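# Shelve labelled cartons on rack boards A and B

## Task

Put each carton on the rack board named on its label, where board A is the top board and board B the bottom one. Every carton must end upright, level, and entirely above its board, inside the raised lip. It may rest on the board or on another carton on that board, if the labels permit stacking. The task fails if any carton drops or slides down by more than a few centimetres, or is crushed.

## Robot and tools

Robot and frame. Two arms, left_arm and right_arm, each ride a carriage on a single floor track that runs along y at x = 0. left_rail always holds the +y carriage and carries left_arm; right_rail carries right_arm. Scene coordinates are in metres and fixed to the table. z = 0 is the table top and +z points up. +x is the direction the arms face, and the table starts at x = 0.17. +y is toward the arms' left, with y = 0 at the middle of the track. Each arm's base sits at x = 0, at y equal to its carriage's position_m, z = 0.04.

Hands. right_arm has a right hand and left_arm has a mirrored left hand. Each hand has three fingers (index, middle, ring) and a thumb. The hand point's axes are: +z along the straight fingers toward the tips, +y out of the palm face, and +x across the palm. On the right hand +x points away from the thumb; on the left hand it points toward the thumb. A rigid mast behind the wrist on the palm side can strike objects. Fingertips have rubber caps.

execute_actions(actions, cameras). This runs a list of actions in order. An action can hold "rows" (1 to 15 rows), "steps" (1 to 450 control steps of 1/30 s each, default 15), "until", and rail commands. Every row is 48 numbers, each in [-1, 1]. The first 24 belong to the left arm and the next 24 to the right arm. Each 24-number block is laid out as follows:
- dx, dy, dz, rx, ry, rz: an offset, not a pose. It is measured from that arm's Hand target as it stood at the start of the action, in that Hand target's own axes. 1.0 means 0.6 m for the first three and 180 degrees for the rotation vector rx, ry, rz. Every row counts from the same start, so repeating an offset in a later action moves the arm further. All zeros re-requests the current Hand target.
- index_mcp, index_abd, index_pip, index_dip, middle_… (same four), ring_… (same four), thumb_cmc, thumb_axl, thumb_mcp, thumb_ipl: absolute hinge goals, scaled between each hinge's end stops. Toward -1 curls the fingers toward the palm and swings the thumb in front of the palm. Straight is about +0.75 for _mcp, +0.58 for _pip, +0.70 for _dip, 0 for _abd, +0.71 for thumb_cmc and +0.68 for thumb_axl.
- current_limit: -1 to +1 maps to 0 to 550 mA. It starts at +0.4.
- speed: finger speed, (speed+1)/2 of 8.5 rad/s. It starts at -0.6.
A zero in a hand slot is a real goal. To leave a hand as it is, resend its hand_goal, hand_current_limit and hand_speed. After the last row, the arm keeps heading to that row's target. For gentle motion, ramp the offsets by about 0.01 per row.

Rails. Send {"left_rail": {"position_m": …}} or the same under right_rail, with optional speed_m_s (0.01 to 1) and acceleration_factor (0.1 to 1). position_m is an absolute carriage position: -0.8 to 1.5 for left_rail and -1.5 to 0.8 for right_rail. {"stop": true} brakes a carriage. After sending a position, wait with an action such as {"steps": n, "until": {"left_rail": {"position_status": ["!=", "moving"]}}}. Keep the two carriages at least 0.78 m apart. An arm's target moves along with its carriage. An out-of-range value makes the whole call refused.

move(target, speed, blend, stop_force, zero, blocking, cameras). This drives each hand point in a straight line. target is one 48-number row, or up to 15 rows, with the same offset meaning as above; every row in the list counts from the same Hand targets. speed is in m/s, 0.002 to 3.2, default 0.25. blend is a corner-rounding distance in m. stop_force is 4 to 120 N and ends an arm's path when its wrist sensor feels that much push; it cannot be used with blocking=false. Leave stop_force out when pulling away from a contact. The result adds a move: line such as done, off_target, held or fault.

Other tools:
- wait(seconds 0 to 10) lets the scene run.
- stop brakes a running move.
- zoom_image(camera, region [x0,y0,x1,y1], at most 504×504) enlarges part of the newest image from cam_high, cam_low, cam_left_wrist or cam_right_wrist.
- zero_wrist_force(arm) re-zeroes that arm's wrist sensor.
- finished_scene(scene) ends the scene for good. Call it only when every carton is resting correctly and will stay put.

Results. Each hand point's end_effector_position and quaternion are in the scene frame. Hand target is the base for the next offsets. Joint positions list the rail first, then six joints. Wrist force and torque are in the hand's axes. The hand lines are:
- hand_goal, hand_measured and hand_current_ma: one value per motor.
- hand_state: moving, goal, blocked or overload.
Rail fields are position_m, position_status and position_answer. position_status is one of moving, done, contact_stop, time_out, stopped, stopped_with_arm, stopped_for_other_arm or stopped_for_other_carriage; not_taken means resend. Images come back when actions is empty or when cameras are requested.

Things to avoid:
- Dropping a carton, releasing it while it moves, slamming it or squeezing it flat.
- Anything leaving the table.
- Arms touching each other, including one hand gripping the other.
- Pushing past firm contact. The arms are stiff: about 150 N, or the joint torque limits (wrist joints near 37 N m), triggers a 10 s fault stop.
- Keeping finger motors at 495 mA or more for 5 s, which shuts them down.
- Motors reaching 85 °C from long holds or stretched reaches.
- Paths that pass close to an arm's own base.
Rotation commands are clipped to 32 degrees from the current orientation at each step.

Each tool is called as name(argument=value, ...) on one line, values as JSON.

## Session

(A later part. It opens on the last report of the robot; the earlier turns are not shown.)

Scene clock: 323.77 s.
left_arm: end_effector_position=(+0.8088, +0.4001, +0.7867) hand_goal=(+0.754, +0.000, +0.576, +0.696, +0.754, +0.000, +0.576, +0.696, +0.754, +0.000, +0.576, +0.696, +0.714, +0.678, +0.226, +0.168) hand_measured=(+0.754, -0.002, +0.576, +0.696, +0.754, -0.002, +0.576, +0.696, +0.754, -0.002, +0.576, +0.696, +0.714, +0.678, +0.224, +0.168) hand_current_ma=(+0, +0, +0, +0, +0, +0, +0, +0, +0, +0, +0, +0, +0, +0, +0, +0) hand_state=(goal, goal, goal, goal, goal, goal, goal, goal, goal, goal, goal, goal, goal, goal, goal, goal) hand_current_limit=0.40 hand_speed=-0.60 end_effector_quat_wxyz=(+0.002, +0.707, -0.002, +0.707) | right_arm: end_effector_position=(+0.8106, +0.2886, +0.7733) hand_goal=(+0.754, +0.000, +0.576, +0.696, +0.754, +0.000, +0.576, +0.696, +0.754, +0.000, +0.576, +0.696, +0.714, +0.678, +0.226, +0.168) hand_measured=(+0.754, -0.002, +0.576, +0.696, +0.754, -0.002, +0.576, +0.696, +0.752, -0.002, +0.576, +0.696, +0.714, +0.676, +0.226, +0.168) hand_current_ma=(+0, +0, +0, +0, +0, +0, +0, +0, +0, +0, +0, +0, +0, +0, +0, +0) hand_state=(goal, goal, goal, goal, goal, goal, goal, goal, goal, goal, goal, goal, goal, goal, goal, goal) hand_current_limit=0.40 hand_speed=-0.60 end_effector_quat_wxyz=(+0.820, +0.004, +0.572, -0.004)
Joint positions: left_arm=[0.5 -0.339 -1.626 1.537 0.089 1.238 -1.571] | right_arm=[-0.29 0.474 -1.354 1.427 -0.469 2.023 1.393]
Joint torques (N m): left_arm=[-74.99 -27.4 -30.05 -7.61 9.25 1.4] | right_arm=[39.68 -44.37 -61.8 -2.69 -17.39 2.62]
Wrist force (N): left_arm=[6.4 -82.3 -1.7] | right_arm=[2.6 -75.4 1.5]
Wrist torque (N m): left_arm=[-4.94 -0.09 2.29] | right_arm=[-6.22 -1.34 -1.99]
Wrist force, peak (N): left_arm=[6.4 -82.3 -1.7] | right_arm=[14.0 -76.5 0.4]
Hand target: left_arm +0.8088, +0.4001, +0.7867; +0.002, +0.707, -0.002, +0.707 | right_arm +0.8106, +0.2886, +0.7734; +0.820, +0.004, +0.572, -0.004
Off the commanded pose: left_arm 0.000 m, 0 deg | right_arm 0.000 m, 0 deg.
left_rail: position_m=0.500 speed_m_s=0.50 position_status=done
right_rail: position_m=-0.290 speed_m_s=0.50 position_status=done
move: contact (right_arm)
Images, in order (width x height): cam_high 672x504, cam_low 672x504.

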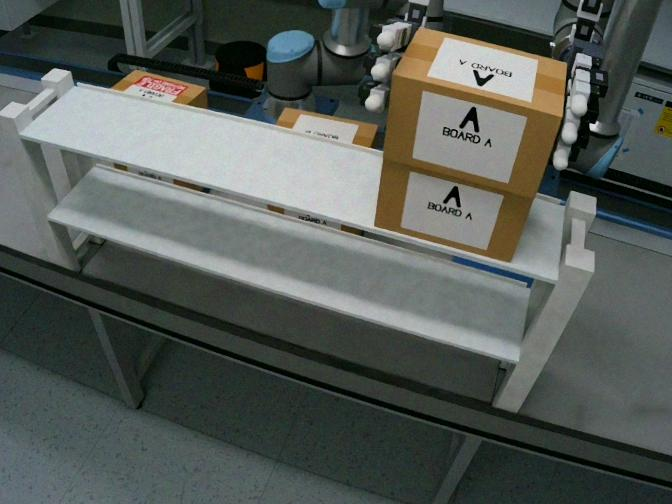

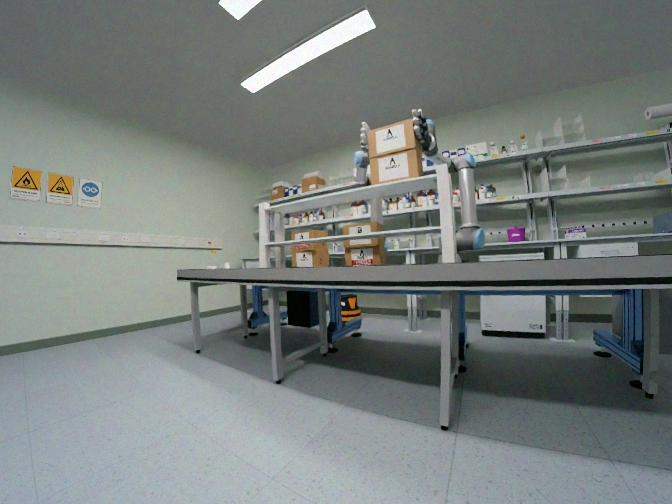

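move(target=[[0,-0.03,0,0,0,0,0.754,0,0.576,0.696,0.754,0,0.576,0.696,0.754,0,0.576,0.696,0.714,0.678,0.226,0.168,0.4,-0.6,0,-0.03,0,0,0,0,0.754,0,0.576,0.696,0.754,0,0.576,0.696,0.754,0,0.576,0.696,0.714,0.678,0.226,0.168,0.4,-0.6]], speed=0.02, cameras=["cam_high", "cam_low"])

zoom_image(camera="cam_high", region=[360, 0, 620, 260])

zoom_image(camera="cam_low", region=[362, 125, 432, 185])

Scene clock: 328.17 s.
left_arm: end_effector_position=(+0.8089, +0.4180, +0.7867) hand_goal=(+0.754, +0.000, +0.576, +0.696, +0.754, +0.000, +0.576, +0.696, +0.754, +0.000, +0.576, +0.696, +0.714, +0.678, +0.226, +0.168) hand_measured=(+0.754, -0.002, +0.576, +0.696, +0.754, -0.002, +0.576, +0.696, +0.754, -0.002, +0.576, +0.696, +0.714, +0.678, +0.224, +0.168) hand_current_ma=(+0, +0, +0, +0, +0, +0, +0, +0, +0, +0, +0, +0, +0, +0, +0, +0) hand_state=(goal, goal, goal, goal, goal, goal, goal, goal, goal, goal, goal, goal, goal, goal, goal, goal) hand_current_limit=0.40 hand_speed=-0.60 end_effector_quat_wxyz=(+0.002, +0.707, -0.002, +0.707) | right_arm: end_effector_position=(+0.8104, +0.2707, +0.7733) hand_goal=(+0.754, +0.000, +0.576, +0.696, +0.754, +0.000, +0.576, +0.696, +0.754, +0.000, +0.576, +0.696, +0.714, +0.678, +0.226, +0.168) hand_measured=(+0.754, -0.002, +0.576, +0.696, +0.754, -0.002, +0.576, +0.696, +0.754, -0.002, +0.576, +0.696, +0.714, +0.676, +0.226, +0.168) hand_current_ma=(+0, +0, +0, +0, +0, +0, +0, +0, +0, +0, +0, +0, +0, +0, +0, +0) hand_state=(goal, goal, goal, goal, goal, goal, goal, goal, goal, goal, goal, goal, goal, goal, goal, goal) hand_current_limit=0.40 hand_speed=-0.60 end_effector_quat_wxyz=(+0.820, +0.004, +0.572, -0.004)
Joint positions: left_arm=[0.5 -0.307 -1.627 1.537 0.089 1.269 -1.571] | right_arm=[-0.29 0.452 -1.373 1.45 -0.469 2.003 1.402]
Joint torques (N m): left_arm=[16.33 -42.94 -42.13 -1.57 2.09 -0.9] | right_arm=[-15.09 -74.24 -36.59 -5.35 -3.84 3.45]
Wrist force (N): left_arm=[-0.3 1.2 -0.7] | right_arm=[0.9 1.0 3.8]
Wrist torque (N m): left_arm=[0.38 -0.10 -0.16] | right_arm=[-0.35 -0.43 -0.29]
Wrist force, peak (N): left_arm=[7.3 -82.9 -1.6] | right_arm=[3.2 -76.7 0.7]
Hand target: left_arm +0.8089, +0.4181, +0.7867; +0.002, +0.707, -0.002, +0.707 | right_arm +0.8104, +0.2706, +0.7733; +0.820, +0.004, +0.572, -0.004
Off the commanded pose: left_arm 0.000 m, 0 deg | right_arm 0.000 m, 0 deg.
left_rail: position_m=0.500 speed_m_s=0.50 position_status=done
right_rail: position_m=-0.290 speed_m_s=0.50 position_status=done
move: done
Images, in order (width x height): cam_high 672x504, cam_low 672x504.

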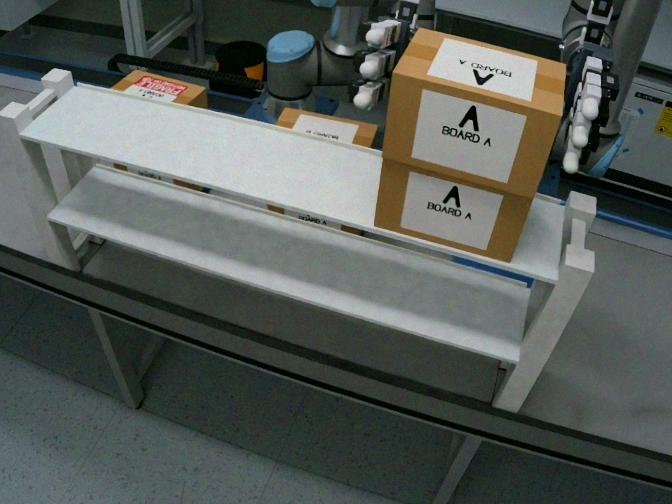

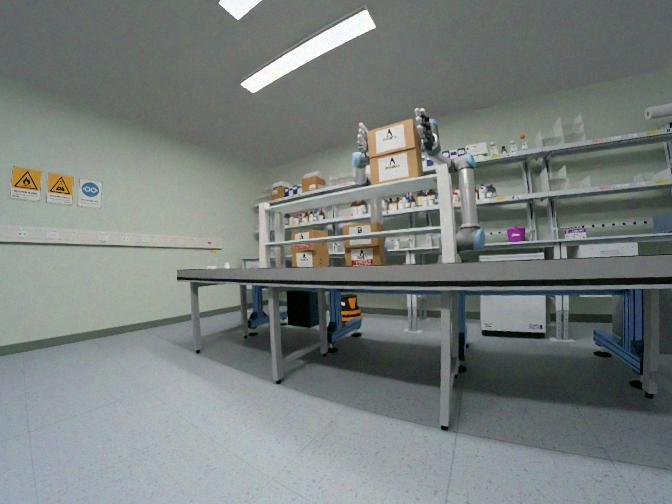

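Scaled by 1.938 from the camera's 672x504 image, which has a finer 960x720 frame.

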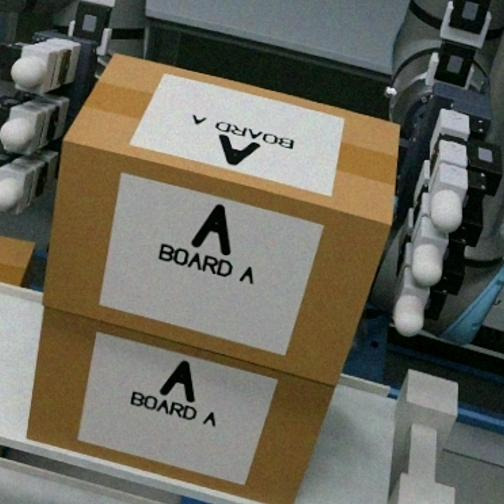

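Scaled by 7.200 from the camera's 672x504 image, which has a finer 960x720 frame.

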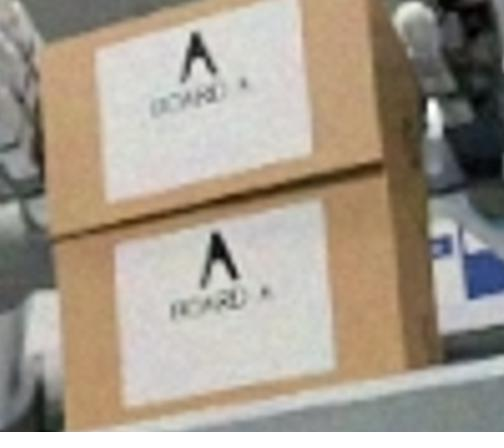

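move(target=[0,0,-0.4667,0,0,0,0.754,0,0.576,0.696,0.754,0,0.576,0.696,0.754,0,0.576,0.696,0.714,0.678,0.226,0.168,0.4,-0.6,-0.1596,0,-0.43853,0,0,0,0.754,0,0.576,0.696,0.754,0,0.576,0.696,0.754,0,0.576,0.696,0.714,0.678,0.226,0.168,0.4,-0.6], speed=0.15, cameras=["cam_high", "cam_low"])

zoom_image(camera="cam_high", region=[360, 0, 620, 260])

Scene clock: 336.63 s.
left_arm: end_effector_position=(+0.5289, +0.4196, +0.7864) hand_goal=(+0.754, +0.000, +0.576, +0.696, +0.754, +0.000, +0.576, +0.696, +0.754, +0.000, +0.576, +0.696, +0.714, +0.678, +0.226, +0.168) hand_measured=(+0.754, -0.002, +0.576, +0.696, +0.754, -0.002, +0.576, +0.696, +0.754, -0.002, +0.576, +0.696, +0.714, +0.678, +0.224, +0.168) hand_current_ma=(+0, +0, +0, +0, +0, +0, +0, +0, +0, +0, +0, +0, +0, +0, +0, +0) hand_state=(goal, goal, goal, goal, goal, goal, goal, goal, goal, goal, goal, goal, goal, goal, goal, goal) hand_current_limit=0.40 hand_speed=-0.60 end_effector_quat_wxyz=(+0.002, +0.707, -0.002, +0.707) | right_arm: end_effector_position=(+0.5304, +0.2734, +0.7720) hand_goal=(+0.754, +0.000, +0.576, +0.696, +0.754, +0.000, +0.576, +0.696, +0.754, +0.000, +0.576, +0.696, +0.714, +0.678, +0.226, +0.168) hand_measured=(+0.754, -0.002, +0.576, +0.696, +0.754, -0.002, +0.576, +0.696, +0.754, -0.002, +0.576, +0.696, +0.714, +0.676, +0.226, +0.168) hand_current_ma=(+0, +0, +0, +0, +0, +0, +0, +0, +0, +0, +0, +0, +0, +0, +0, +0) hand_state=(goal, goal, goal, goal, goal, goal, goal, goal, goal, goal, goal, goal, goal, goal, goal, goal) hand_current_limit=0.40 hand_speed=-0.60 end_effector_quat_wxyz=(+0.820, +0.004, +0.572, -0.004)
Joint positions: left_arm=[0.5 -0.642 -2.139 1.88 0.258 0.934 -1.571] | right_arm=[-0.29 0.694 -1.699 1.796 -0.548 2.224 1.287]
Joint torques (N m): left_arm=[-16.55 -8.33 -32.68 1.46 -3.21 -1.63] | right_arm=[11.62 -45.97 -36.79 -5.61 2.96 -2.86]
Wrist force (N): left_arm=[-0.3 1.3 -0.4] | right_arm=[0.8 0.7 3.9]
Wrist torque (N m): left_arm=[0.36 -0.08 -0.15] | right_arm=[-0.36 -0.41 -0.13]
Wrist force, peak (N): left_arm=[0.2 2.0 1.1] | right_arm=[1.2 0.1 5.3]
Hand target: left_arm +0.5289, +0.4196, +0.7864; +0.002, +0.707, -0.002, +0.707 | right_arm +0.5304, +0.2734, +0.7720; +0.820, +0.004, +0.572, -0.004
Off the commanded pose: left_arm 0.000 m, 0 deg | right_arm 0.000 m, 0 deg.
left_rail: position_m=0.500 speed_m_s=0.50 position_status=done
right_rail: position_m=-0.290 speed_m_s=0.50 position_status=done
move: done
Images, in order (width x height): cam_high 672x504, cam_low 672x504.

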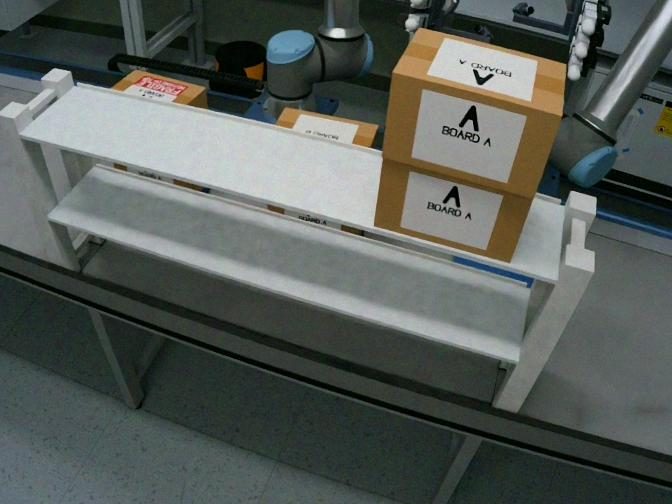

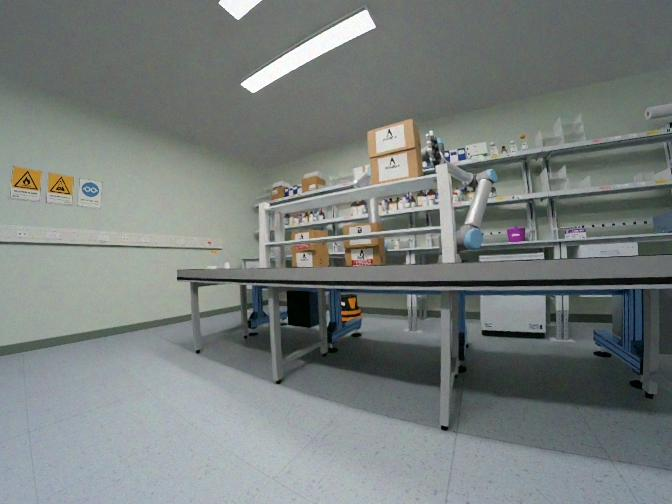

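Scaled by 1.938 from the camera's 672x504 image, which has a finer 960x720 frame.

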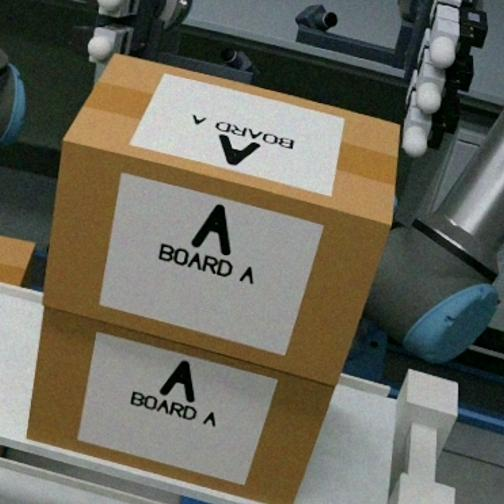

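execute_actions(actions=[{"right_rail":{"position_m":-1.17},"steps":150,"until":{"right_rail":{"position_status":["!=","moving"]}}},{"left_rail":{"position_m":-0.38},"steps":150,"until":{"left_rail":{"position_status":["!=","moving"]}}}], cameras=["cam_high"])

Scene clock: 337.63 s.
left_arm: end_effector_position=(+0.5289, +0.4196, +0.7864) hand_goal=(+0.754, +0.000, +0.576, +0.696, +0.754, +0.000, +0.576, +0.696, +0.754, +0.000, +0.576, +0.696, +0.714, +0.678, +0.226, +0.168) hand_measured=(+0.754, -0.002, +0.576, +0.696, +0.754, -0.002, +0.576, +0.696, +0.754, -0.002, +0.576, +0.696, +0.714, +0.678, +0.224, +0.168) hand_current_ma=(+0, +0, +0, +0, +0, +0, +0, +0, +0, +0, +0, +0, +0, +0, +0, +0) hand_state=(goal, goal, goal, goal, goal, goal, goal, goal, goal, goal, goal, goal, goal, goal, goal, goal) hand_current_limit=0.40 hand_speed=-0.60 end_effector_quat_wxyz=(+0.002, +0.707, -0.002, +0.707) | right_arm: end_effector_position=(+0.5304, +0.2734, +0.7720) hand_goal=(+0.754, +0.000, +0.576, +0.696, +0.754, +0.000, +0.576, +0.696, +0.754, +0.000, +0.576, +0.696, +0.714, +0.678, +0.226, +0.168) hand_measured=(+0.754, -0.002, +0.576, +0.696, +0.754, -0.002, +0.576, +0.696, +0.754, -0.002, +0.576, +0.696, +0.714, +0.676, +0.226, +0.168) hand_current_ma=(+0, +0, +0, +0, +0, +0, +0, +0, +0, +0, +0, +0, +0, +0, +0, +0) hand_state=(goal, goal, goal, goal, goal, goal, goal, goal, goal, goal, goal, goal, goal, goal, goal, goal) hand_current_limit=0.40 hand_speed=-0.60 end_effector_quat_wxyz=(+0.820, +0.004, +0.572, -0.004)
Joint positions: left_arm=[0.5 -0.642 -2.139 1.88 0.258 0.934 -1.571] | right_arm=[-0.29 0.694 -1.699 1.796 -0.548 2.224 1.287]
Joint torques (N m): left_arm=[-20.09 -8.32 -32.51 1.49 -2.89 -1.68] | right_arm=[11.68 -46.11 -36.61 -5.64 2.92 -2.94]
Wrist force (N): left_arm=[-0.3 1.3 -0.4] | right_arm=[0.9 0.5 4.1]
Wrist torque (N m): left_arm=[0.36 -0.07 -0.16] | right_arm=[-0.41 -0.44 -0.13]
Wrist force, peak (N): left_arm=[-0.7 1.6 -0.5] | right_arm=[0.9 1.0 4.2]
Hand target: left_arm +0.5289, +0.4196, +0.7864; +0.002, +0.707, -0.002, +0.707 | right_arm +0.5304, +0.2734, +0.7720; +0.820, +0.004, +0.572, -0.004
Off the commanded pose: left_arm 0.000 m, 0 deg | right_arm 0.000 m, 0 deg.
left_rail: position_m=0.500 speed_m_s=0.50 position_status=stopped_for_other_arm position_answer=taken
right_rail: position_m=-0.290 speed_m_s=0.50 position_status=stopped_for_other_arm position_answer=taken
Images, in order (width x height): cam_high 672x504.

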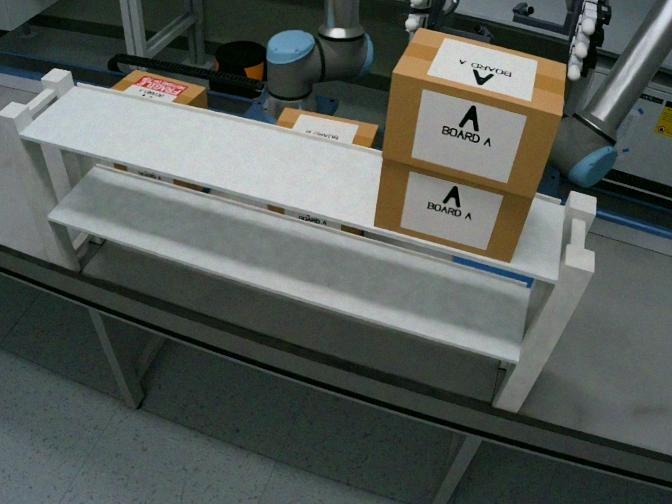

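move(target=[0,-0.1667,0,0,-0.1111,0,0.754,0,0.576,0.696,0.754,0,0.576,0.696,0.754,0,0.576,0.696,0.714,0.678,0.226,0.168,0.4,-0.6,0,-0.4167,0,0,0.1111,0,0.754,0,0.576,0.696,0.754,0,0.576,0.696,0.754,0,0.576,0.696,0.714,0.678,0.226,0.168,0.4,-0.6], speed=0.2)

execute_actions(actions=[{"right_rail":{"position_m":-1.17},"steps":150,"until":{"right_rail":{"position_status":["!=","moving"]}}},{"left_rail":{"position_m":-0.38},"steps":150,"until":{"left_rail":{"position_status":["!=","moving"]}}}], cameras=["cam_high"])

Scene clock: 340.23 s.
left_arm: end_effector_position=(+0.5294, +0.5196, +0.7864) hand_goal=(+0.754, +0.000, +0.576, +0.696, +0.754, +0.000, +0.576, +0.696, +0.754, +0.000, +0.576, +0.696, +0.714, +0.678, +0.226, +0.168) hand_measured=(+0.754, -0.002, +0.576, +0.696, +0.754, -0.002, +0.576, +0.696, +0.754, -0.002, +0.576, +0.696, +0.714, +0.678, +0.224, +0.168) hand_current_ma=(+0, +0, +0, +0, +0, +0, +0, +0, +0, +0, +0, +0, +0, +0, +0, +0) hand_state=(goal, goal, goal, goal, goal, goal, goal, goal, goal, goal, goal, goal, goal, goal, goal, goal) hand_current_limit=0.40 hand_speed=-0.60 end_effector_quat_wxyz=(+0.002, +0.819, -0.002, +0.574) | right_arm: end_effector_position=(+0.5279, +0.0235, +0.7715) hand_goal=(+0.754, +0.000, +0.576, +0.696, +0.754, +0.000, +0.576, +0.696, +0.754, +0.000, +0.576, +0.696, +0.714, +0.678, +0.226, +0.168) hand_measured=(+0.754, -0.002, +0.576, +0.696, +0.754, -0.002, +0.576, +0.696, +0.754, -0.002, +0.576, +0.696, +0.714, +0.676, +0.226, +0.168) hand_current_ma=(+0, +0, +0, +0, +0, +0, +0, +0, +0, +0, +0, +0, +0, +0, +0, +0) hand_state=(goal, goal, goal, goal, goal, goal, goal, goal, goal, goal, goal, goal, goal, goal, goal, goal) hand_current_limit=0.40 hand_speed=-0.60 end_effector_quat_wxyz=(+0.709, +0.004, +0.705, -0.003)
Joint positions: left_arm=[0.5 -0.249 -1.983 1.664 0.677 1.343 -1.656] | right_arm=[-0.29 0.189 -1.985 1.834 0.146 1.77 1.572]
Joint torques (N m): left_arm=[14.38 6.8 -47.9 2.47 2.29 2.64] | right_arm=[-15.71 -20.86 -52.96 0.19 -3.08 -2.48]
Wrist force (N): left_arm=[-0.4 1.1 -0.4] | right_arm=[0.6 0.9 3.1]
Wrist torque (N m): left_arm=[0.31 -0.05 0.15] | right_arm=[-0.27 -0.38 -0.29]
Wrist force, peak (N): left_arm=[-1.1 2.3 -0.4] | right_arm=[1.0 2.6 4.2]
Hand target: left_arm +0.5294, +0.5196, +0.7864; +0.002, +0.819, -0.002, +0.574 | right_arm +0.5279, +0.0234, +0.7715; +0.709, +0.004, +0.705, -0.003
Off the commanded pose: left_arm 0.000 m, 0 deg | right_arm 0.000 m, 0 deg.
left_rail: position_m=0.500 speed_m_s=0.50 position_status=stopped_for_other_arm position_answer=taken
right_rail: position_m=-0.290 speed_m_s=0.50 position_status=stopped_for_other_arm position_answer=taken
move: done

Scene clock: 346.37 s.
left_arm: end_effector_position=(+0.5294, -0.3604, +0.7864) hand_goal=(+0.754, +0.000, +0.576, +0.696, +0.754, +0.000, +0.576, +0.696, +0.754, +0.000, +0.576, +0.696, +0.714, +0.678, +0.226, +0.168) hand_measured=(+0.754, -0.002, +0.576, +0.696, +0.754, -0.002, +0.576, +0.696, +0.754, -0.002, +0.576, +0.696, +0.714, +0.678, +0.224, +0.168) hand_current_ma=(+0, +0, +0, +0, +0, +0, +0, +0, +0, +0, +0, +0, +0, +0, +0, +0) hand_state=(goal, goal, goal, goal, goal, goal, goal, goal, goal, goal, goal, goal, goal, goal, goal, goal) hand_current_limit=0.40 hand_speed=-0.60 end_effector_quat_wxyz=(+0.002, +0.819, -0.002, +0.574) | right_arm: end_effector_position=(+0.5279, -0.8566, +0.7715) hand_goal=(+0.754, +0.000, +0.576, +0.696, +0.754, +0.000, +0.576, +0.696, +0.754, +0.000, +0.576, +0.696, +0.714, +0.678, +0.226, +0.168) hand_measured=(+0.754, -0.002, +0.576, +0.696, +0.754, -0.002, +0.576, +0.696, +0.754, -0.002, +0.576, +0.696, +0.714, +0.676, +0.226, +0.168) hand_current_ma=(+0, +0, +0, +0, +0, +0, +0, +0, +0, +0, +0, +0, +0, +0, +0, +0) hand_state=(goal, goal, goal, goal, goal, goal, goal, goal, goal, goal, goal, goal, goal, goal, goal, goal) hand_current_limit=0.40 hand_speed=-0.60 end_effector_quat_wxyz=(+0.709, +0.004, +0.705, -0.003)
Joint positions: left_arm=[-0.38 -0.249 -1.983 1.664 0.677 1.343 -1.656] | right_arm=[-1.17 0.189 -1.985 1.834 0.146 1.77 1.572]
Joint torques (N m): left_arm=[0.65 2.44 -41.85 -3.19 0.72 2.37] | right_arm=[-6.19 -10.99 -36.58 -1.38 -1.41 -2.61]
Wrist force (N): left_arm=[-0.3 1.2 -0.2] | right_arm=[1.0 1.1 3.0]
Wrist torque (N m): left_arm=[0.32 -0.07 0.15] | right_arm=[-0.23 -0.43 -0.25]
Wrist force, peak (N): left_arm=[-0.4 2.2 -0.7] | right_arm=[0.5 1.2 3.7]
Hand target: left_arm +0.5294, -0.3604, +0.7864; +0.002, +0.819, -0.002, +0.574 | right_arm +0.5279, -0.8566, +0.7715; +0.709, +0.004, +0.705, -0.003
Off the commanded pose: left_arm 0.000 m, 0 deg | right_arm 0.000 m, 0 deg.
left_rail: position_m=-0.380 speed_m_s=0.50 position_status=done
right_rail: position_m=-1.170 speed_m_s=0.50 position_status=done
Images, in order (width x height): cam_high 672x504.

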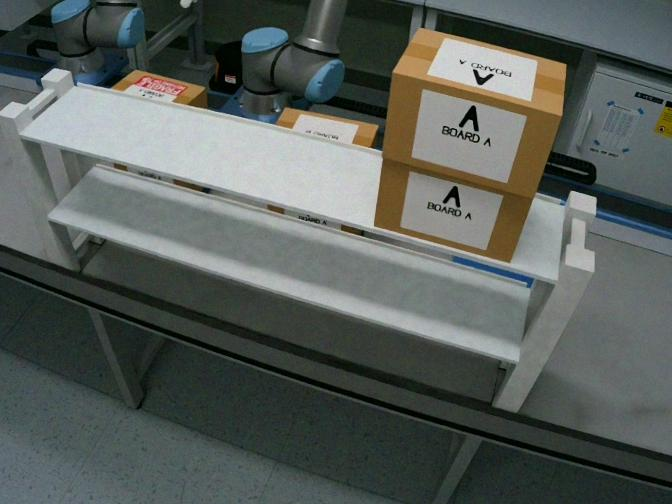

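move(target=[-0.5122,0.03,0.1594,-0.0269,0,0.00979,0.754,0,0.576,0.696,0.754,0,0.576,0.696,0.754,0,0.576,0.696,0.714,0.678,0.226,0.168,0.4,-0.6,0.5358,0.4448,-0.0755,0.02778,0,0,0.754,0,0.576,0.696,0.754,0,0.576,0.696,0.754,0,0.576,0.696,0.714,0.678,0.226,0.168,0.4,-0.6], speed=0.2, cameras=["all"])

Scene clock: 350.93 s.
left_arm: end_effector_position=(+0.5144, -0.3785, +0.4649) hand_goal=(+0.754, +0.000, +0.576, +0.696, +0.754, +0.000, +0.576, +0.696, +0.754, +0.000, +0.576, +0.696, +0.714, +0.678, +0.226, +0.168) hand_measured=(+0.754, -0.002, +0.576, +0.696, +0.754, -0.002, +0.576, +0.696, +0.754, -0.002, +0.576, +0.696, +0.714, +0.678, +0.224, +0.168) hand_current_ma=(+0, +0, +0, +0, +0, +0, +0, +0, +0, +0, +0, +0, +0, +0, +0, +0) hand_state=(goal, goal, goal, goal, goal, goal, goal, goal, goal, goal, goal, goal, goal, goal, goal, goal) hand_current_limit=0.40 hand_speed=-0.60 end_effector_quat_wxyz=(+0.028, +0.818, -0.039, +0.573) | right_arm: end_effector_position=(+0.4867, -0.5886, +0.4505) hand_goal=(+0.754, +0.000, +0.576, +0.696, +0.754, +0.000, +0.576, +0.696, +0.754, +0.000, +0.576, +0.696, +0.714, +0.678, +0.226, +0.168) hand_measured=(+0.754, -0.002, +0.576, +0.696, +0.754, -0.002, +0.576, +0.696, +0.752, -0.002, +0.576, +0.696, +0.714, +0.676, +0.226, +0.168) hand_current_ma=(+0, +0, +0, +0, +0, +0, +0, +0, +0, +0, +0, +0, +0, +0, +0, +0) hand_state=(goal, goal, goal, goal, goal, goal, goal, goal, goal, goal, goal, goal, goal, goal, goal, goal) hand_current_limit=0.40 hand_speed=-0.60 end_effector_quat_wxyz=(+0.708, +0.035, +0.705, -0.034)
Joint positions: left_arm=[-0.38 -0.243 -2.018 2.253 0.117 1.432 -1.622] | right_arm=[-1.17 0.84 -1.494 2.016 -0.53 2.508 1.567]
Joint torques (N m): left_arm=[14.79 9.17 -31.54 -3.94 2.21 2.57] | right_arm=[11.51 -31.42 -47.2 -3.36 3.55 -2.49]
Wrist force (N): left_arm=[-0.3 1.4 0.1] | right_arm=[0.9 0.2 3.4]
Wrist torque (N m): left_arm=[0.30 -0.05 -0.12] | right_arm=[-0.39 -0.40 -0.27]
Wrist force, peak (N): left_arm=[-1.9 1.6 0.5] | right_arm=[2.1 1.3 3.4]
Hand target: left_arm +0.5144, -0.3785, +0.4649; +0.028, +0.818, -0.039, +0.573 | right_arm +0.4867, -0.5886, +0.4504; +0.708, +0.035, +0.705, -0.034
Off the commanded pose: left_arm 0.000 m, 0 deg | right_arm 0.000 m, 0 deg.
left_rail: position_m=-0.380 speed_m_s=0.50 position_status=done
right_rail: position_m=-1.170 speed_m_s=0.50 position_status=done
move: done

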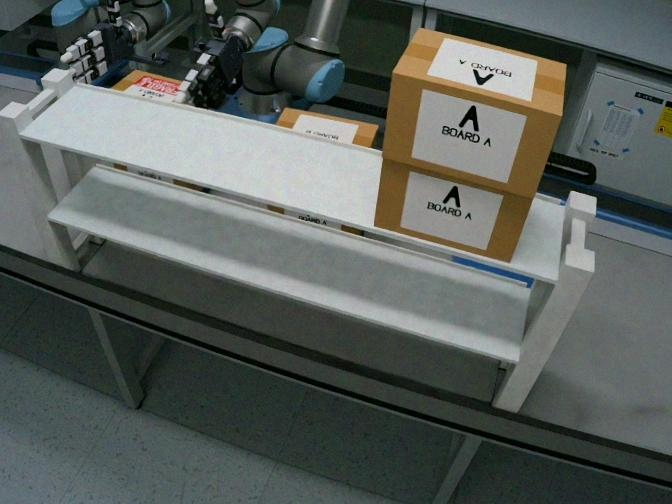

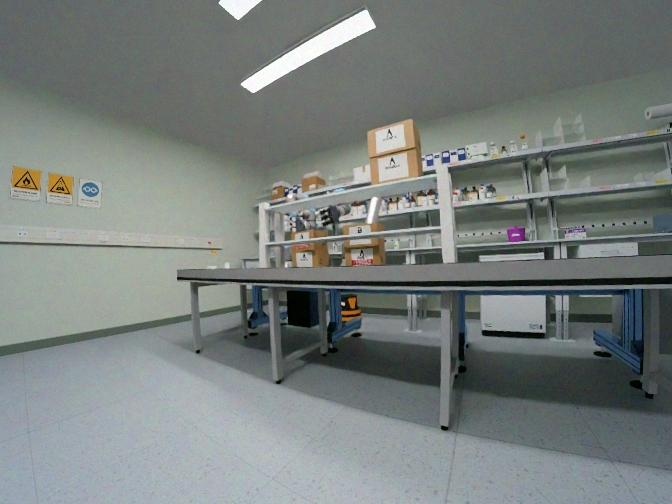

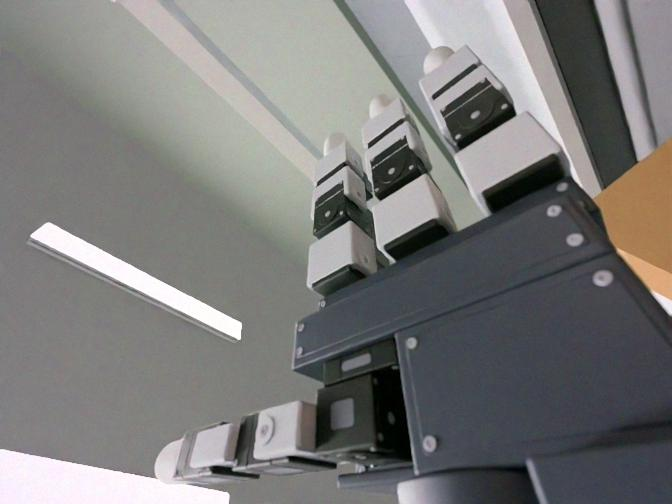

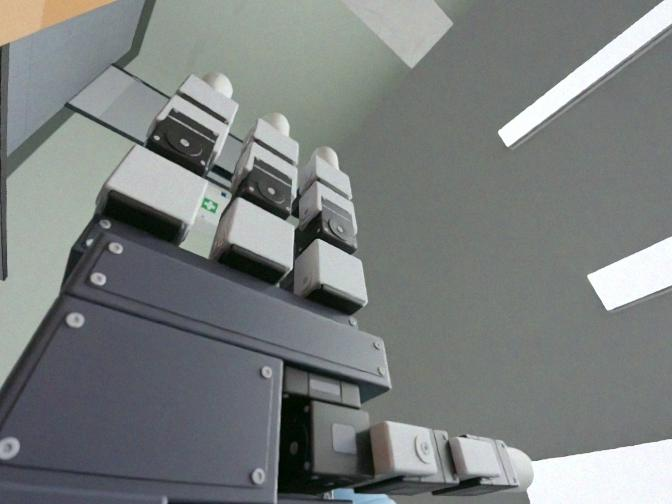

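move(target=[-0.274,0,0.0997,0,0,0,0.754,0,0.576,0.696,0.754,0,0.576,0.696,0.754,0,0.576,0.696,0.714,0.678,0.226,0.168,0.4,-0.6,0.2925,-0.0017,-0.0033,0,0,0,0.754,0,0.576,0.696,0.754,0,0.576,0.696,0.754,0,0.576,0.696,0.714,0.678,0.226,0.168,0.4,-0.6], speed=0.12, cameras=["all"])

Scene clock: 355.13 s.
left_arm: end_effector_position=(+0.5145, -0.3786, +0.2900) hand_goal=(+0.754, +0.000, +0.576, +0.696, +0.754, +0.000, +0.576, +0.696, +0.754, +0.000, +0.576, +0.696, +0.714, +0.678, +0.226, +0.168) hand_measured=(+0.754, -0.004, +0.576, +0.696, +0.754, -0.002, +0.576, +0.696, +0.754, -0.002, +0.576, +0.696, +0.714, +0.678, +0.224, +0.168) hand_current_ma=(+0, +0, +0, +0, +0, +0, +0, +0, +0, +0, +0, +0, +0, +0, +0, +0) hand_state=(goal, goal, goal, goal, goal, goal, goal, goal, goal, goal, goal, goal, goal, goal, goal, goal) hand_current_limit=0.40 hand_speed=-0.60 end_effector_quat_wxyz=(+0.028, +0.818, -0.039, +0.573) | right_arm: end_effector_position=(+0.4855, -0.5890, +0.2749) hand_goal=(+0.754, +0.000, +0.576, +0.696, +0.754, +0.000, +0.576, +0.696, +0.754, +0.000, +0.576, +0.696, +0.714, +0.678, +0.226, +0.168) hand_measured=(+0.754, -0.002, +0.576, +0.696, +0.754, -0.002, +0.576, +0.696, +0.752, -0.002, +0.576, +0.696, +0.714, +0.676, +0.226, +0.168) hand_current_ma=(+0, +0, +0, +0, +0, +0, +0, +0, +0, +0, +0, +0, +0, +0, +0, +0) hand_state=(goal, goal, goal, goal, goal, goal, goal, goal, goal, goal, goal, goal, goal, goal, goal, goal) hand_current_limit=0.40 hand_speed=-0.60 end_effector_quat_wxyz=(+0.708, +0.035, +0.705, -0.034)
Joint positions: left_arm=[-0.38 -0.243 -1.842 2.492 -0.298 1.432 -1.622] | right_arm=[-1.17 0.841 -1.283 2.155 -0.879 2.509 1.567]
Joint torques (N m): left_arm=[15.45 3.32 -24.28 -4.07 1.53 1.95] | right_arm=[11.4 -40.51 -19.34 -3.2 3.08 -2.5]
Wrist force (N): left_arm=[-0.2 1.0 -0.2] | right_arm=[0.8 0.4 3.1]
Wrist torque (N m): left_arm=[0.29 -0.08 -0.11] | right_arm=[-0.32 -0.40 -0.26]
Wrist force, peak (N): left_arm=[-0.7 1.8 -0.3] | right_arm=[0.8 0.2 4.3]
Hand target: left_arm +0.5145, -0.3786, +0.2899; +0.028, +0.818, -0.039, +0.573 | right_arm +0.4855, -0.5890, +0.2749; +0.708, +0.035, +0.705, -0.034
Off the commanded pose: left_arm 0.000 m, 0 deg | right_arm 0.000 m, 0 deg.
left_rail: position_m=-0.380 speed_m_s=0.50 position_status=done
right_rail: position_m=-1.170 speed_m_s=0.50 position_status=done
move: done

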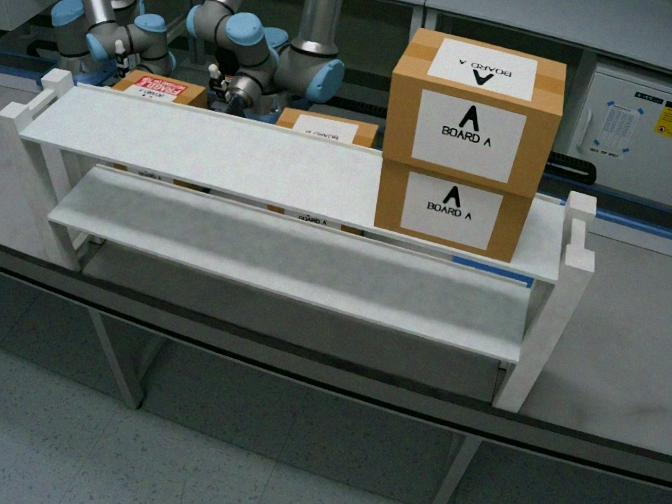

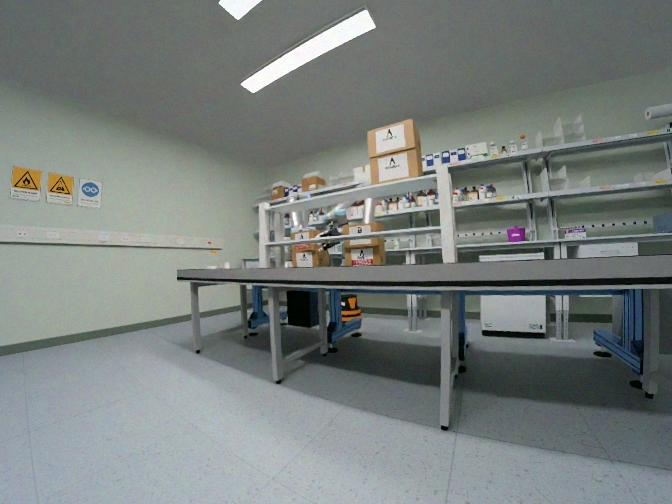

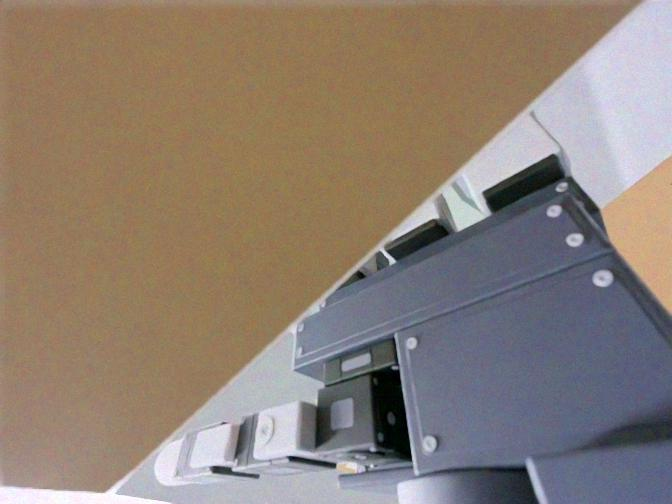

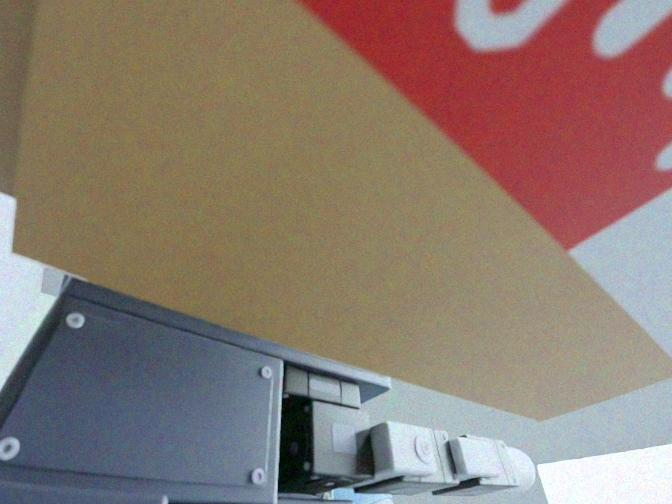

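zoom_image(camera="cam_right_wrist", region=[0, 0, 250, 330])

zoom_image(camera="cam_high", region=[90, 50, 250, 190])

zoom_image(camera="cam_low", region=[270, 200, 400, 280])

Scaled by 1.527 from the camera's 672x504 image, which has a finer 960x720 frame.

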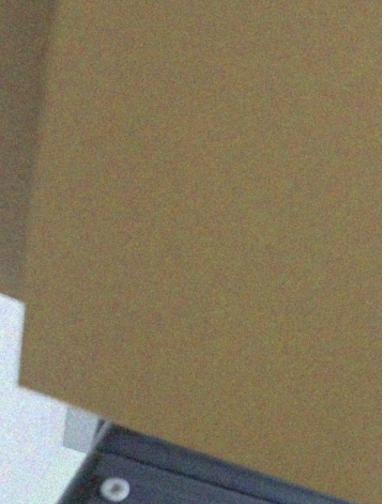

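Scaled by 3.150 from the camera's 672x504 image, which has a finer 960x720 frame.

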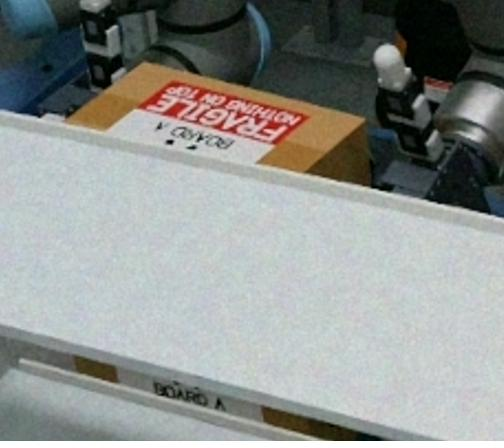

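Scaled by 3.877 from the camera's 672x504 image, which has a finer 960x720 frame.

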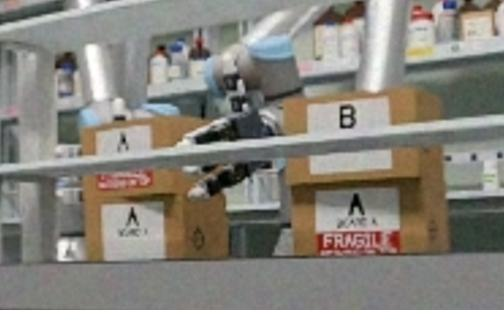

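move(target=[0.0046,0.0217,0.0125,0,0,0,0.754,0,0.576,0.696,0.754,0,0.576,0.696,0.754,0,0.576,0.696,0.714,0.678,0.226,0.168,0.4,-0.6,0,-0.0217,0.0133,0,0,0,0.754,0,0.576,0.696,0.754,0,0.576,0.696,0.754,0,0.576,0.696,0.714,0.678,0.226,0.168,0.4,-0.6], speed=0.05)

move(target=[0,0.11,0,0,0,0,0.754,0,0.576,0.696,0.754,0,0.576,0.696,0.754,0,0.576,0.696,0.714,0.678,0.226,0.168,0.4,-0.6,0,0.11,0,0,0,0,0.754,0,0.576,0.696,0.754,0,0.576,0.696,0.754,0,0.576,0.696,0.714,0.678,0.226,0.168,0.4,-0.6], speed=0.015, stop_force=8, cameras=["cam_high", "cam_left_wrist", "cam_right_wrist"])

Scene clock: 363.43 s.
left_arm: end_effector_position=(+0.5212, -0.3922, +0.2900) hand_goal=(+0.754, +0.000, +0.576, +0.696, +0.754, +0.000, +0.576, +0.696, +0.754, +0.000, +0.576, +0.696, +0.714, +0.678, +0.226, +0.168) hand_measured=(+0.754, -0.002, +0.576, +0.696, +0.754, -0.002, +0.576, +0.696, +0.754, -0.002, +0.576, +0.696, +0.714, +0.678, +0.224, +0.168) hand_current_ma=(+0, +0, +0, +0, +0, +0, +0, +0, +0, +0, +0, +0, +0, +0, +0, +0) hand_state=(goal, goal, goal, goal, goal, goal, goal, goal, goal, goal, goal, goal, goal, goal, goal, goal) hand_current_limit=0.40 hand_speed=-0.60 end_effector_quat_wxyz=(+0.028, +0.818, -0.039, +0.573) | right_arm: end_effector_position=(+0.4921, -0.6027, +0.2749) hand_goal=(+0.754, +0.000, +0.576, +0.696, +0.754, +0.000, +0.576, +0.696, +0.754, +0.000, +0.576, +0.696, +0.714, +0.678, +0.226, +0.168) hand_measured=(+0.754, -0.002, +0.576, +0.696, +0.754, -0.002, +0.576, +0.696, +0.754, -0.002, +0.576, +0.696, +0.714, +0.676, +0.226, +0.168) hand_current_ma=(+0, +0, +0, +0, +0, +0, +0, +0, +0, +0, +0, +0, +0, +0, +0, +0) hand_state=(goal, goal, goal, goal, goal, goal, goal, goal, goal, goal, goal, goal, goal, goal, goal, goal) hand_current_limit=0.40 hand_speed=-0.60 end_effector_quat_wxyz=(+0.708, +0.035, +0.705, -0.034)
Joint positions: left_arm=[-0.38 -0.289 -1.837 2.489 -0.298 1.389 -1.638] | right_arm=[-1.17 0.815 -1.296 2.174 -0.885 2.483 1.568]
Joint torques (N m): left_arm=[-22.26 1.68 -41.85 2.58 -3.31 -2.66] | right_arm=[-15.59 -63.63 -19.27 -3.44 -3.43 2.62]
Wrist force (N): left_arm=[-0.3 1.4 0.0] | right_arm=[0.6 0.3 2.9]
Wrist torque (N m): left_arm=[0.31 -0.05 0.14] | right_arm=[-0.31 -0.36 -0.27]
Wrist force, peak (N): left_arm=[-0.5 1.9 0.0] | right_arm=[0.9 0.3 3.7]
Hand target: left_arm +0.5212, -0.3923, +0.2900; +0.028, +0.818, -0.039, +0.573 | right_arm +0.4921, -0.6028, +0.2749; +0.708, +0.035, +0.705, -0.034
Off the commanded pose: left_arm 0.000 m, 0 deg | right_arm 0.000 m, 0 deg.
left_rail: position_m=-0.380 speed_m_s=0.50 position_status=done
right_rail: position_m=-1.170 speed_m_s=0.50 position_status=done
move: done

Scene clock: 367.87 s.
left_arm: end_effector_position=(+0.5170, -0.4364, +0.2900) hand_goal=(+0.754, +0.000, +0.576, +0.696, +0.754, +0.000, +0.576, +0.696, +0.754, +0.000, +0.576, +0.696, +0.714, +0.678, +0.226, +0.168) hand_measured=(+0.754, -0.002, +0.576, +0.696, +0.754, -0.002, +0.576, +0.696, +0.826, +0.002, +0.596, +0.694, +0.728, +0.676, +0.224, +0.168) hand_current_ma=(+0, +0, +0, +0, +0, +0, +0, +0, +113, +0, +10, +0, +5, +0, +0, +0) hand_state=(goal, goal, goal, goal, goal, goal, goal, goal, blocked, goal, blocked, goal, goal, goal, goal, goal) hand_current_limit=0.40 hand_speed=-0.60 end_effector_quat_wxyz=(+0.028, +0.818, -0.039, +0.573) | right_arm: end_effector_position=(+0.4969, -0.5540, +0.2750) hand_goal=(+0.754, +0.000, +0.576, +0.696, +0.754, +0.000, +0.576, +0.696, +0.754, +0.000, +0.576, +0.696, +0.714, +0.678, +0.226, +0.168) hand_measured=(+0.754, -0.002, +0.576, +0.696, +0.754, -0.002, +0.576, +0.696, +0.754, -0.002, +0.576, +0.696, +0.720, +0.676, +0.226, +0.168) hand_current_ma=(+0, +0, +0, +0, +0, +0, +0, +0, +0, +0, +0, +0, +1, +0, +0, +0) hand_state=(goal, goal, goal, goal, goal, goal, goal, goal, goal, goal, goal, goal, goal, goal, goal, goal) hand_current_limit=0.40 hand_speed=-0.60 end_effector_quat_wxyz=(+0.708, +0.035, +0.705, -0.034)
Joint positions: left_arm=[-0.38 -0.465 -1.872 2.512 -0.269 1.225 -1.703] | right_arm=[-1.17 0.867 -1.235 2.083 -0.855 2.535 1.567]
Joint torques (N m): left_arm=[10.55 6.47 -40.23 -2.36 3.94 1.72] | right_arm=[-14.78 -68.56 -19.78 -3.37 -3.6 -1.8]
Wrist force (N): left_arm=[4.8 -6.5 -4.1] | right_arm=[0.3 0.3 2.9]
Wrist torque (N m): left_arm=[0.12 -0.37 0.67] | right_arm=[-0.31 -0.37 -0.31]
Wrist force, peak (N): left_arm=[5.6 -8.9 -3.7] | right_arm=[3.4 -8.9 2.4]
Hand target: left_arm +0.5170, -0.4364, +0.2900; +0.028, +0.818, -0.039, +0.573 (not the last commanded pose) | right_arm +0.4969, -0.5540, +0.2750; +0.708, +0.035, +0.705, -0.034 (not the last commanded pose)
Off the commanded pose: left_arm 0.022 m, 0 deg | right_arm 0.017 m, 0 deg.
left_rail: position_m=-0.380 speed_m_s=0.50 position_status=done
right_rail: position_m=-1.170 speed_m_s=0.50 position_status=done
move: contact (left_arm, right_arm)
Images, in order (width x height): cam_high 672x504, cam_left_wrist 672x504, cam_right_wrist 672x504.

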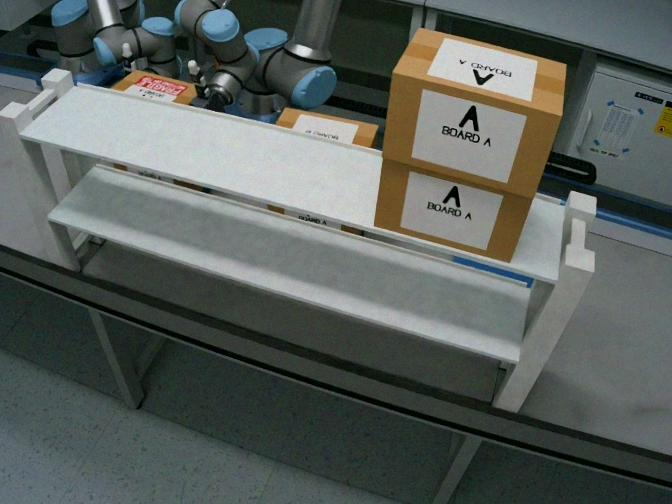

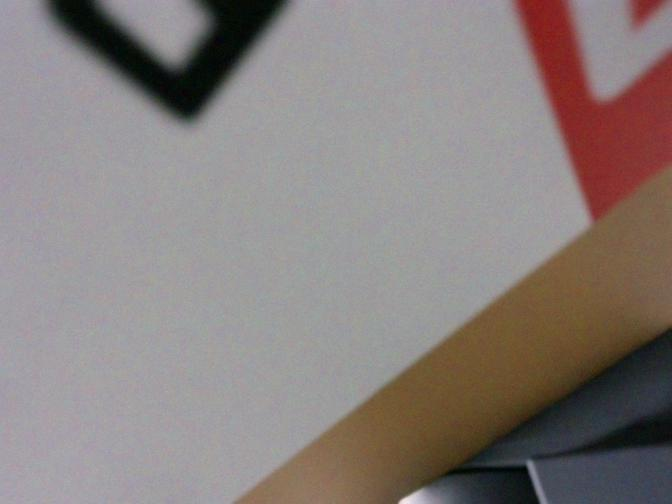

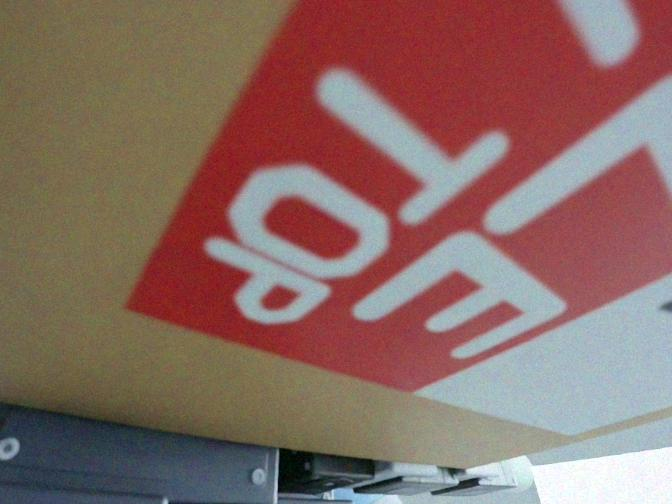

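execute_actions(actions=[], cameras=["cam_high","cam_low","cam_left_wrist","cam_right_wrist"])

Scene clock: 371.77 s.
left_arm: end_effector_position=(+0.5170, -0.4365, +0.2900) hand_goal=(+0.754, +0.000, +0.576, +0.696, +0.754, +0.000, +0.576, +0.696, +0.754, +0.000, +0.576, +0.696, +0.714, +0.678, +0.226, +0.168) hand_measured=(+0.754, -0.002, +0.576, +0.696, +0.754, -0.002, +0.576, +0.696, +0.826, +0.002, +0.596, +0.694, +0.728, +0.676, +0.224, +0.168) hand_current_ma=(+0, +0, +0, +0, +0, +0, +0, +0, +113, +0, +10, +0, +5, +0, +0, +0) hand_state=(goal, goal, goal, goal, goal, goal, goal, goal, blocked, goal, blocked, goal, goal, goal, goal, goal) hand_current_limit=0.40 hand_speed=-0.60 end_effector_quat_wxyz=(+0.028, +0.818, -0.039, +0.573) | right_arm: end_effector_position=(+0.4969, -0.5540, +0.2750) hand_goal=(+0.754, +0.000, +0.576, +0.696, +0.754, +0.000, +0.576, +0.696, +0.754, +0.000, +0.576, +0.696, +0.714, +0.678, +0.226, +0.168) hand_measured=(+0.754, -0.002, +0.576, +0.696, +0.754, -0.002, +0.576, +0.696, +0.754, -0.002, +0.576, +0.696, +0.720, +0.676, +0.226, +0.168) hand_current_ma=(+0, +0, +0, +0, +0, +0, +0, +0, +0, +0, +0, +0, +1, +0, +0, +0) hand_state=(goal, goal, goal, goal, goal, goal, goal, goal, goal, goal, goal, goal, goal, goal, goal, goal) hand_current_limit=0.40 hand_speed=-0.60 end_effector_quat_wxyz=(+0.708, +0.035, +0.705, -0.034)
Joint positions: left_arm=[-0.38 -0.465 -1.872 2.512 -0.269 1.225 -1.703] | right_arm=[-1.17 0.867 -1.235 2.083 -0.855 2.535 1.567]
Joint velocities: within noise
Joint torques (N m): left_arm=[10.17 7.35 -40.61 -2.29 3.79 1.65] | right_arm=[-15.12 -68.71 -20.08 -3.29 -3.28 0.46]
Motor temperatures (°C): left_arm=[29 23 29 31 35 33] | right_arm=[27 24 27 34 32 33]
Wrist force (N): left_arm=[4.5 -7.1 -3.7] | right_arm=[0.5 0.2 3.2]
Wrist torque (N m): left_arm=[0.05 -0.35 0.67] | right_arm=[-0.34 -0.39 -0.28]
Wrist force, peak (N): left_arm=[5.0 -7.4 -3.9] | right_arm=[1.0 0.1 3.7]
Hand target: left_arm +0.5170, -0.4365, +0.2900; +0.028, +0.818, -0.039, +0.573 (not the last commanded pose) | right_arm +0.4969, -0.5540, +0.2750; +0.708, +0.035, +0.705, -0.034 (not the last commanded pose)
Off the commanded pose: left_arm 0.022 m, 0 deg | right_arm 0.017 m, 0 deg.
left_rail: position_m=-0.380 speed_m_s=0.50 position_status=done
right_rail: position_m=-1.170 speed_m_s=0.50 position_status=done

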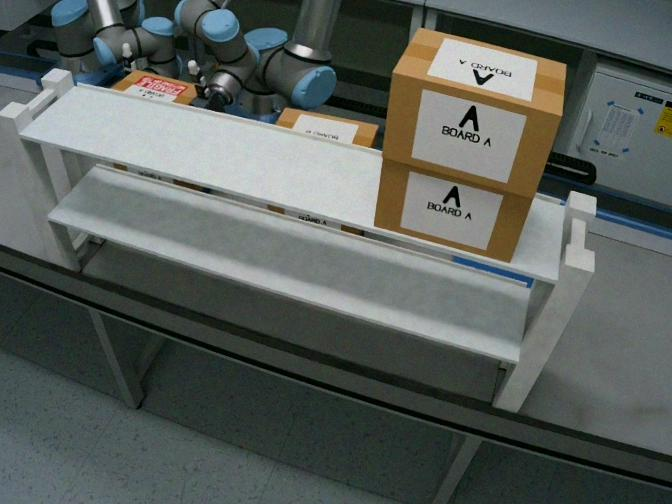

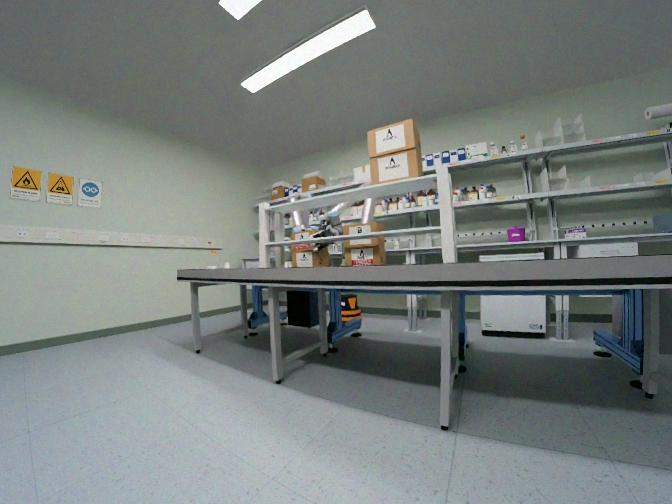

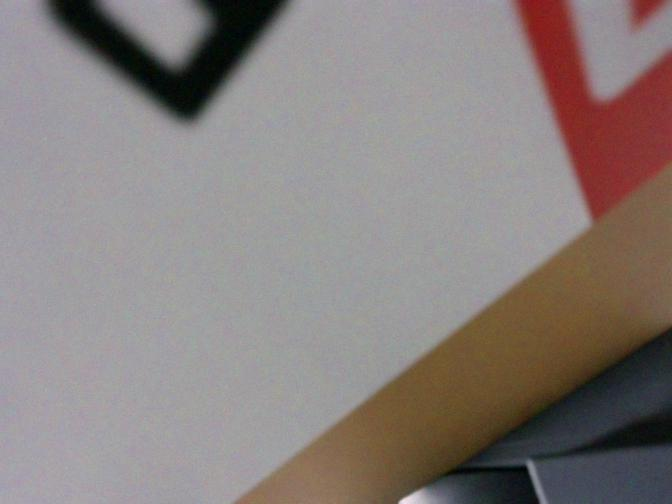

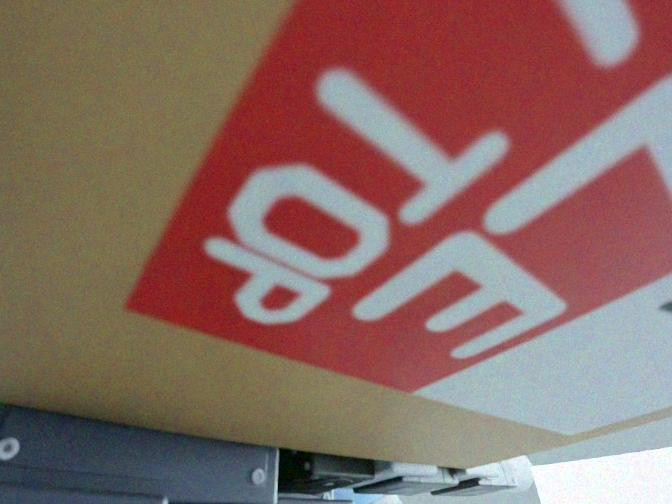

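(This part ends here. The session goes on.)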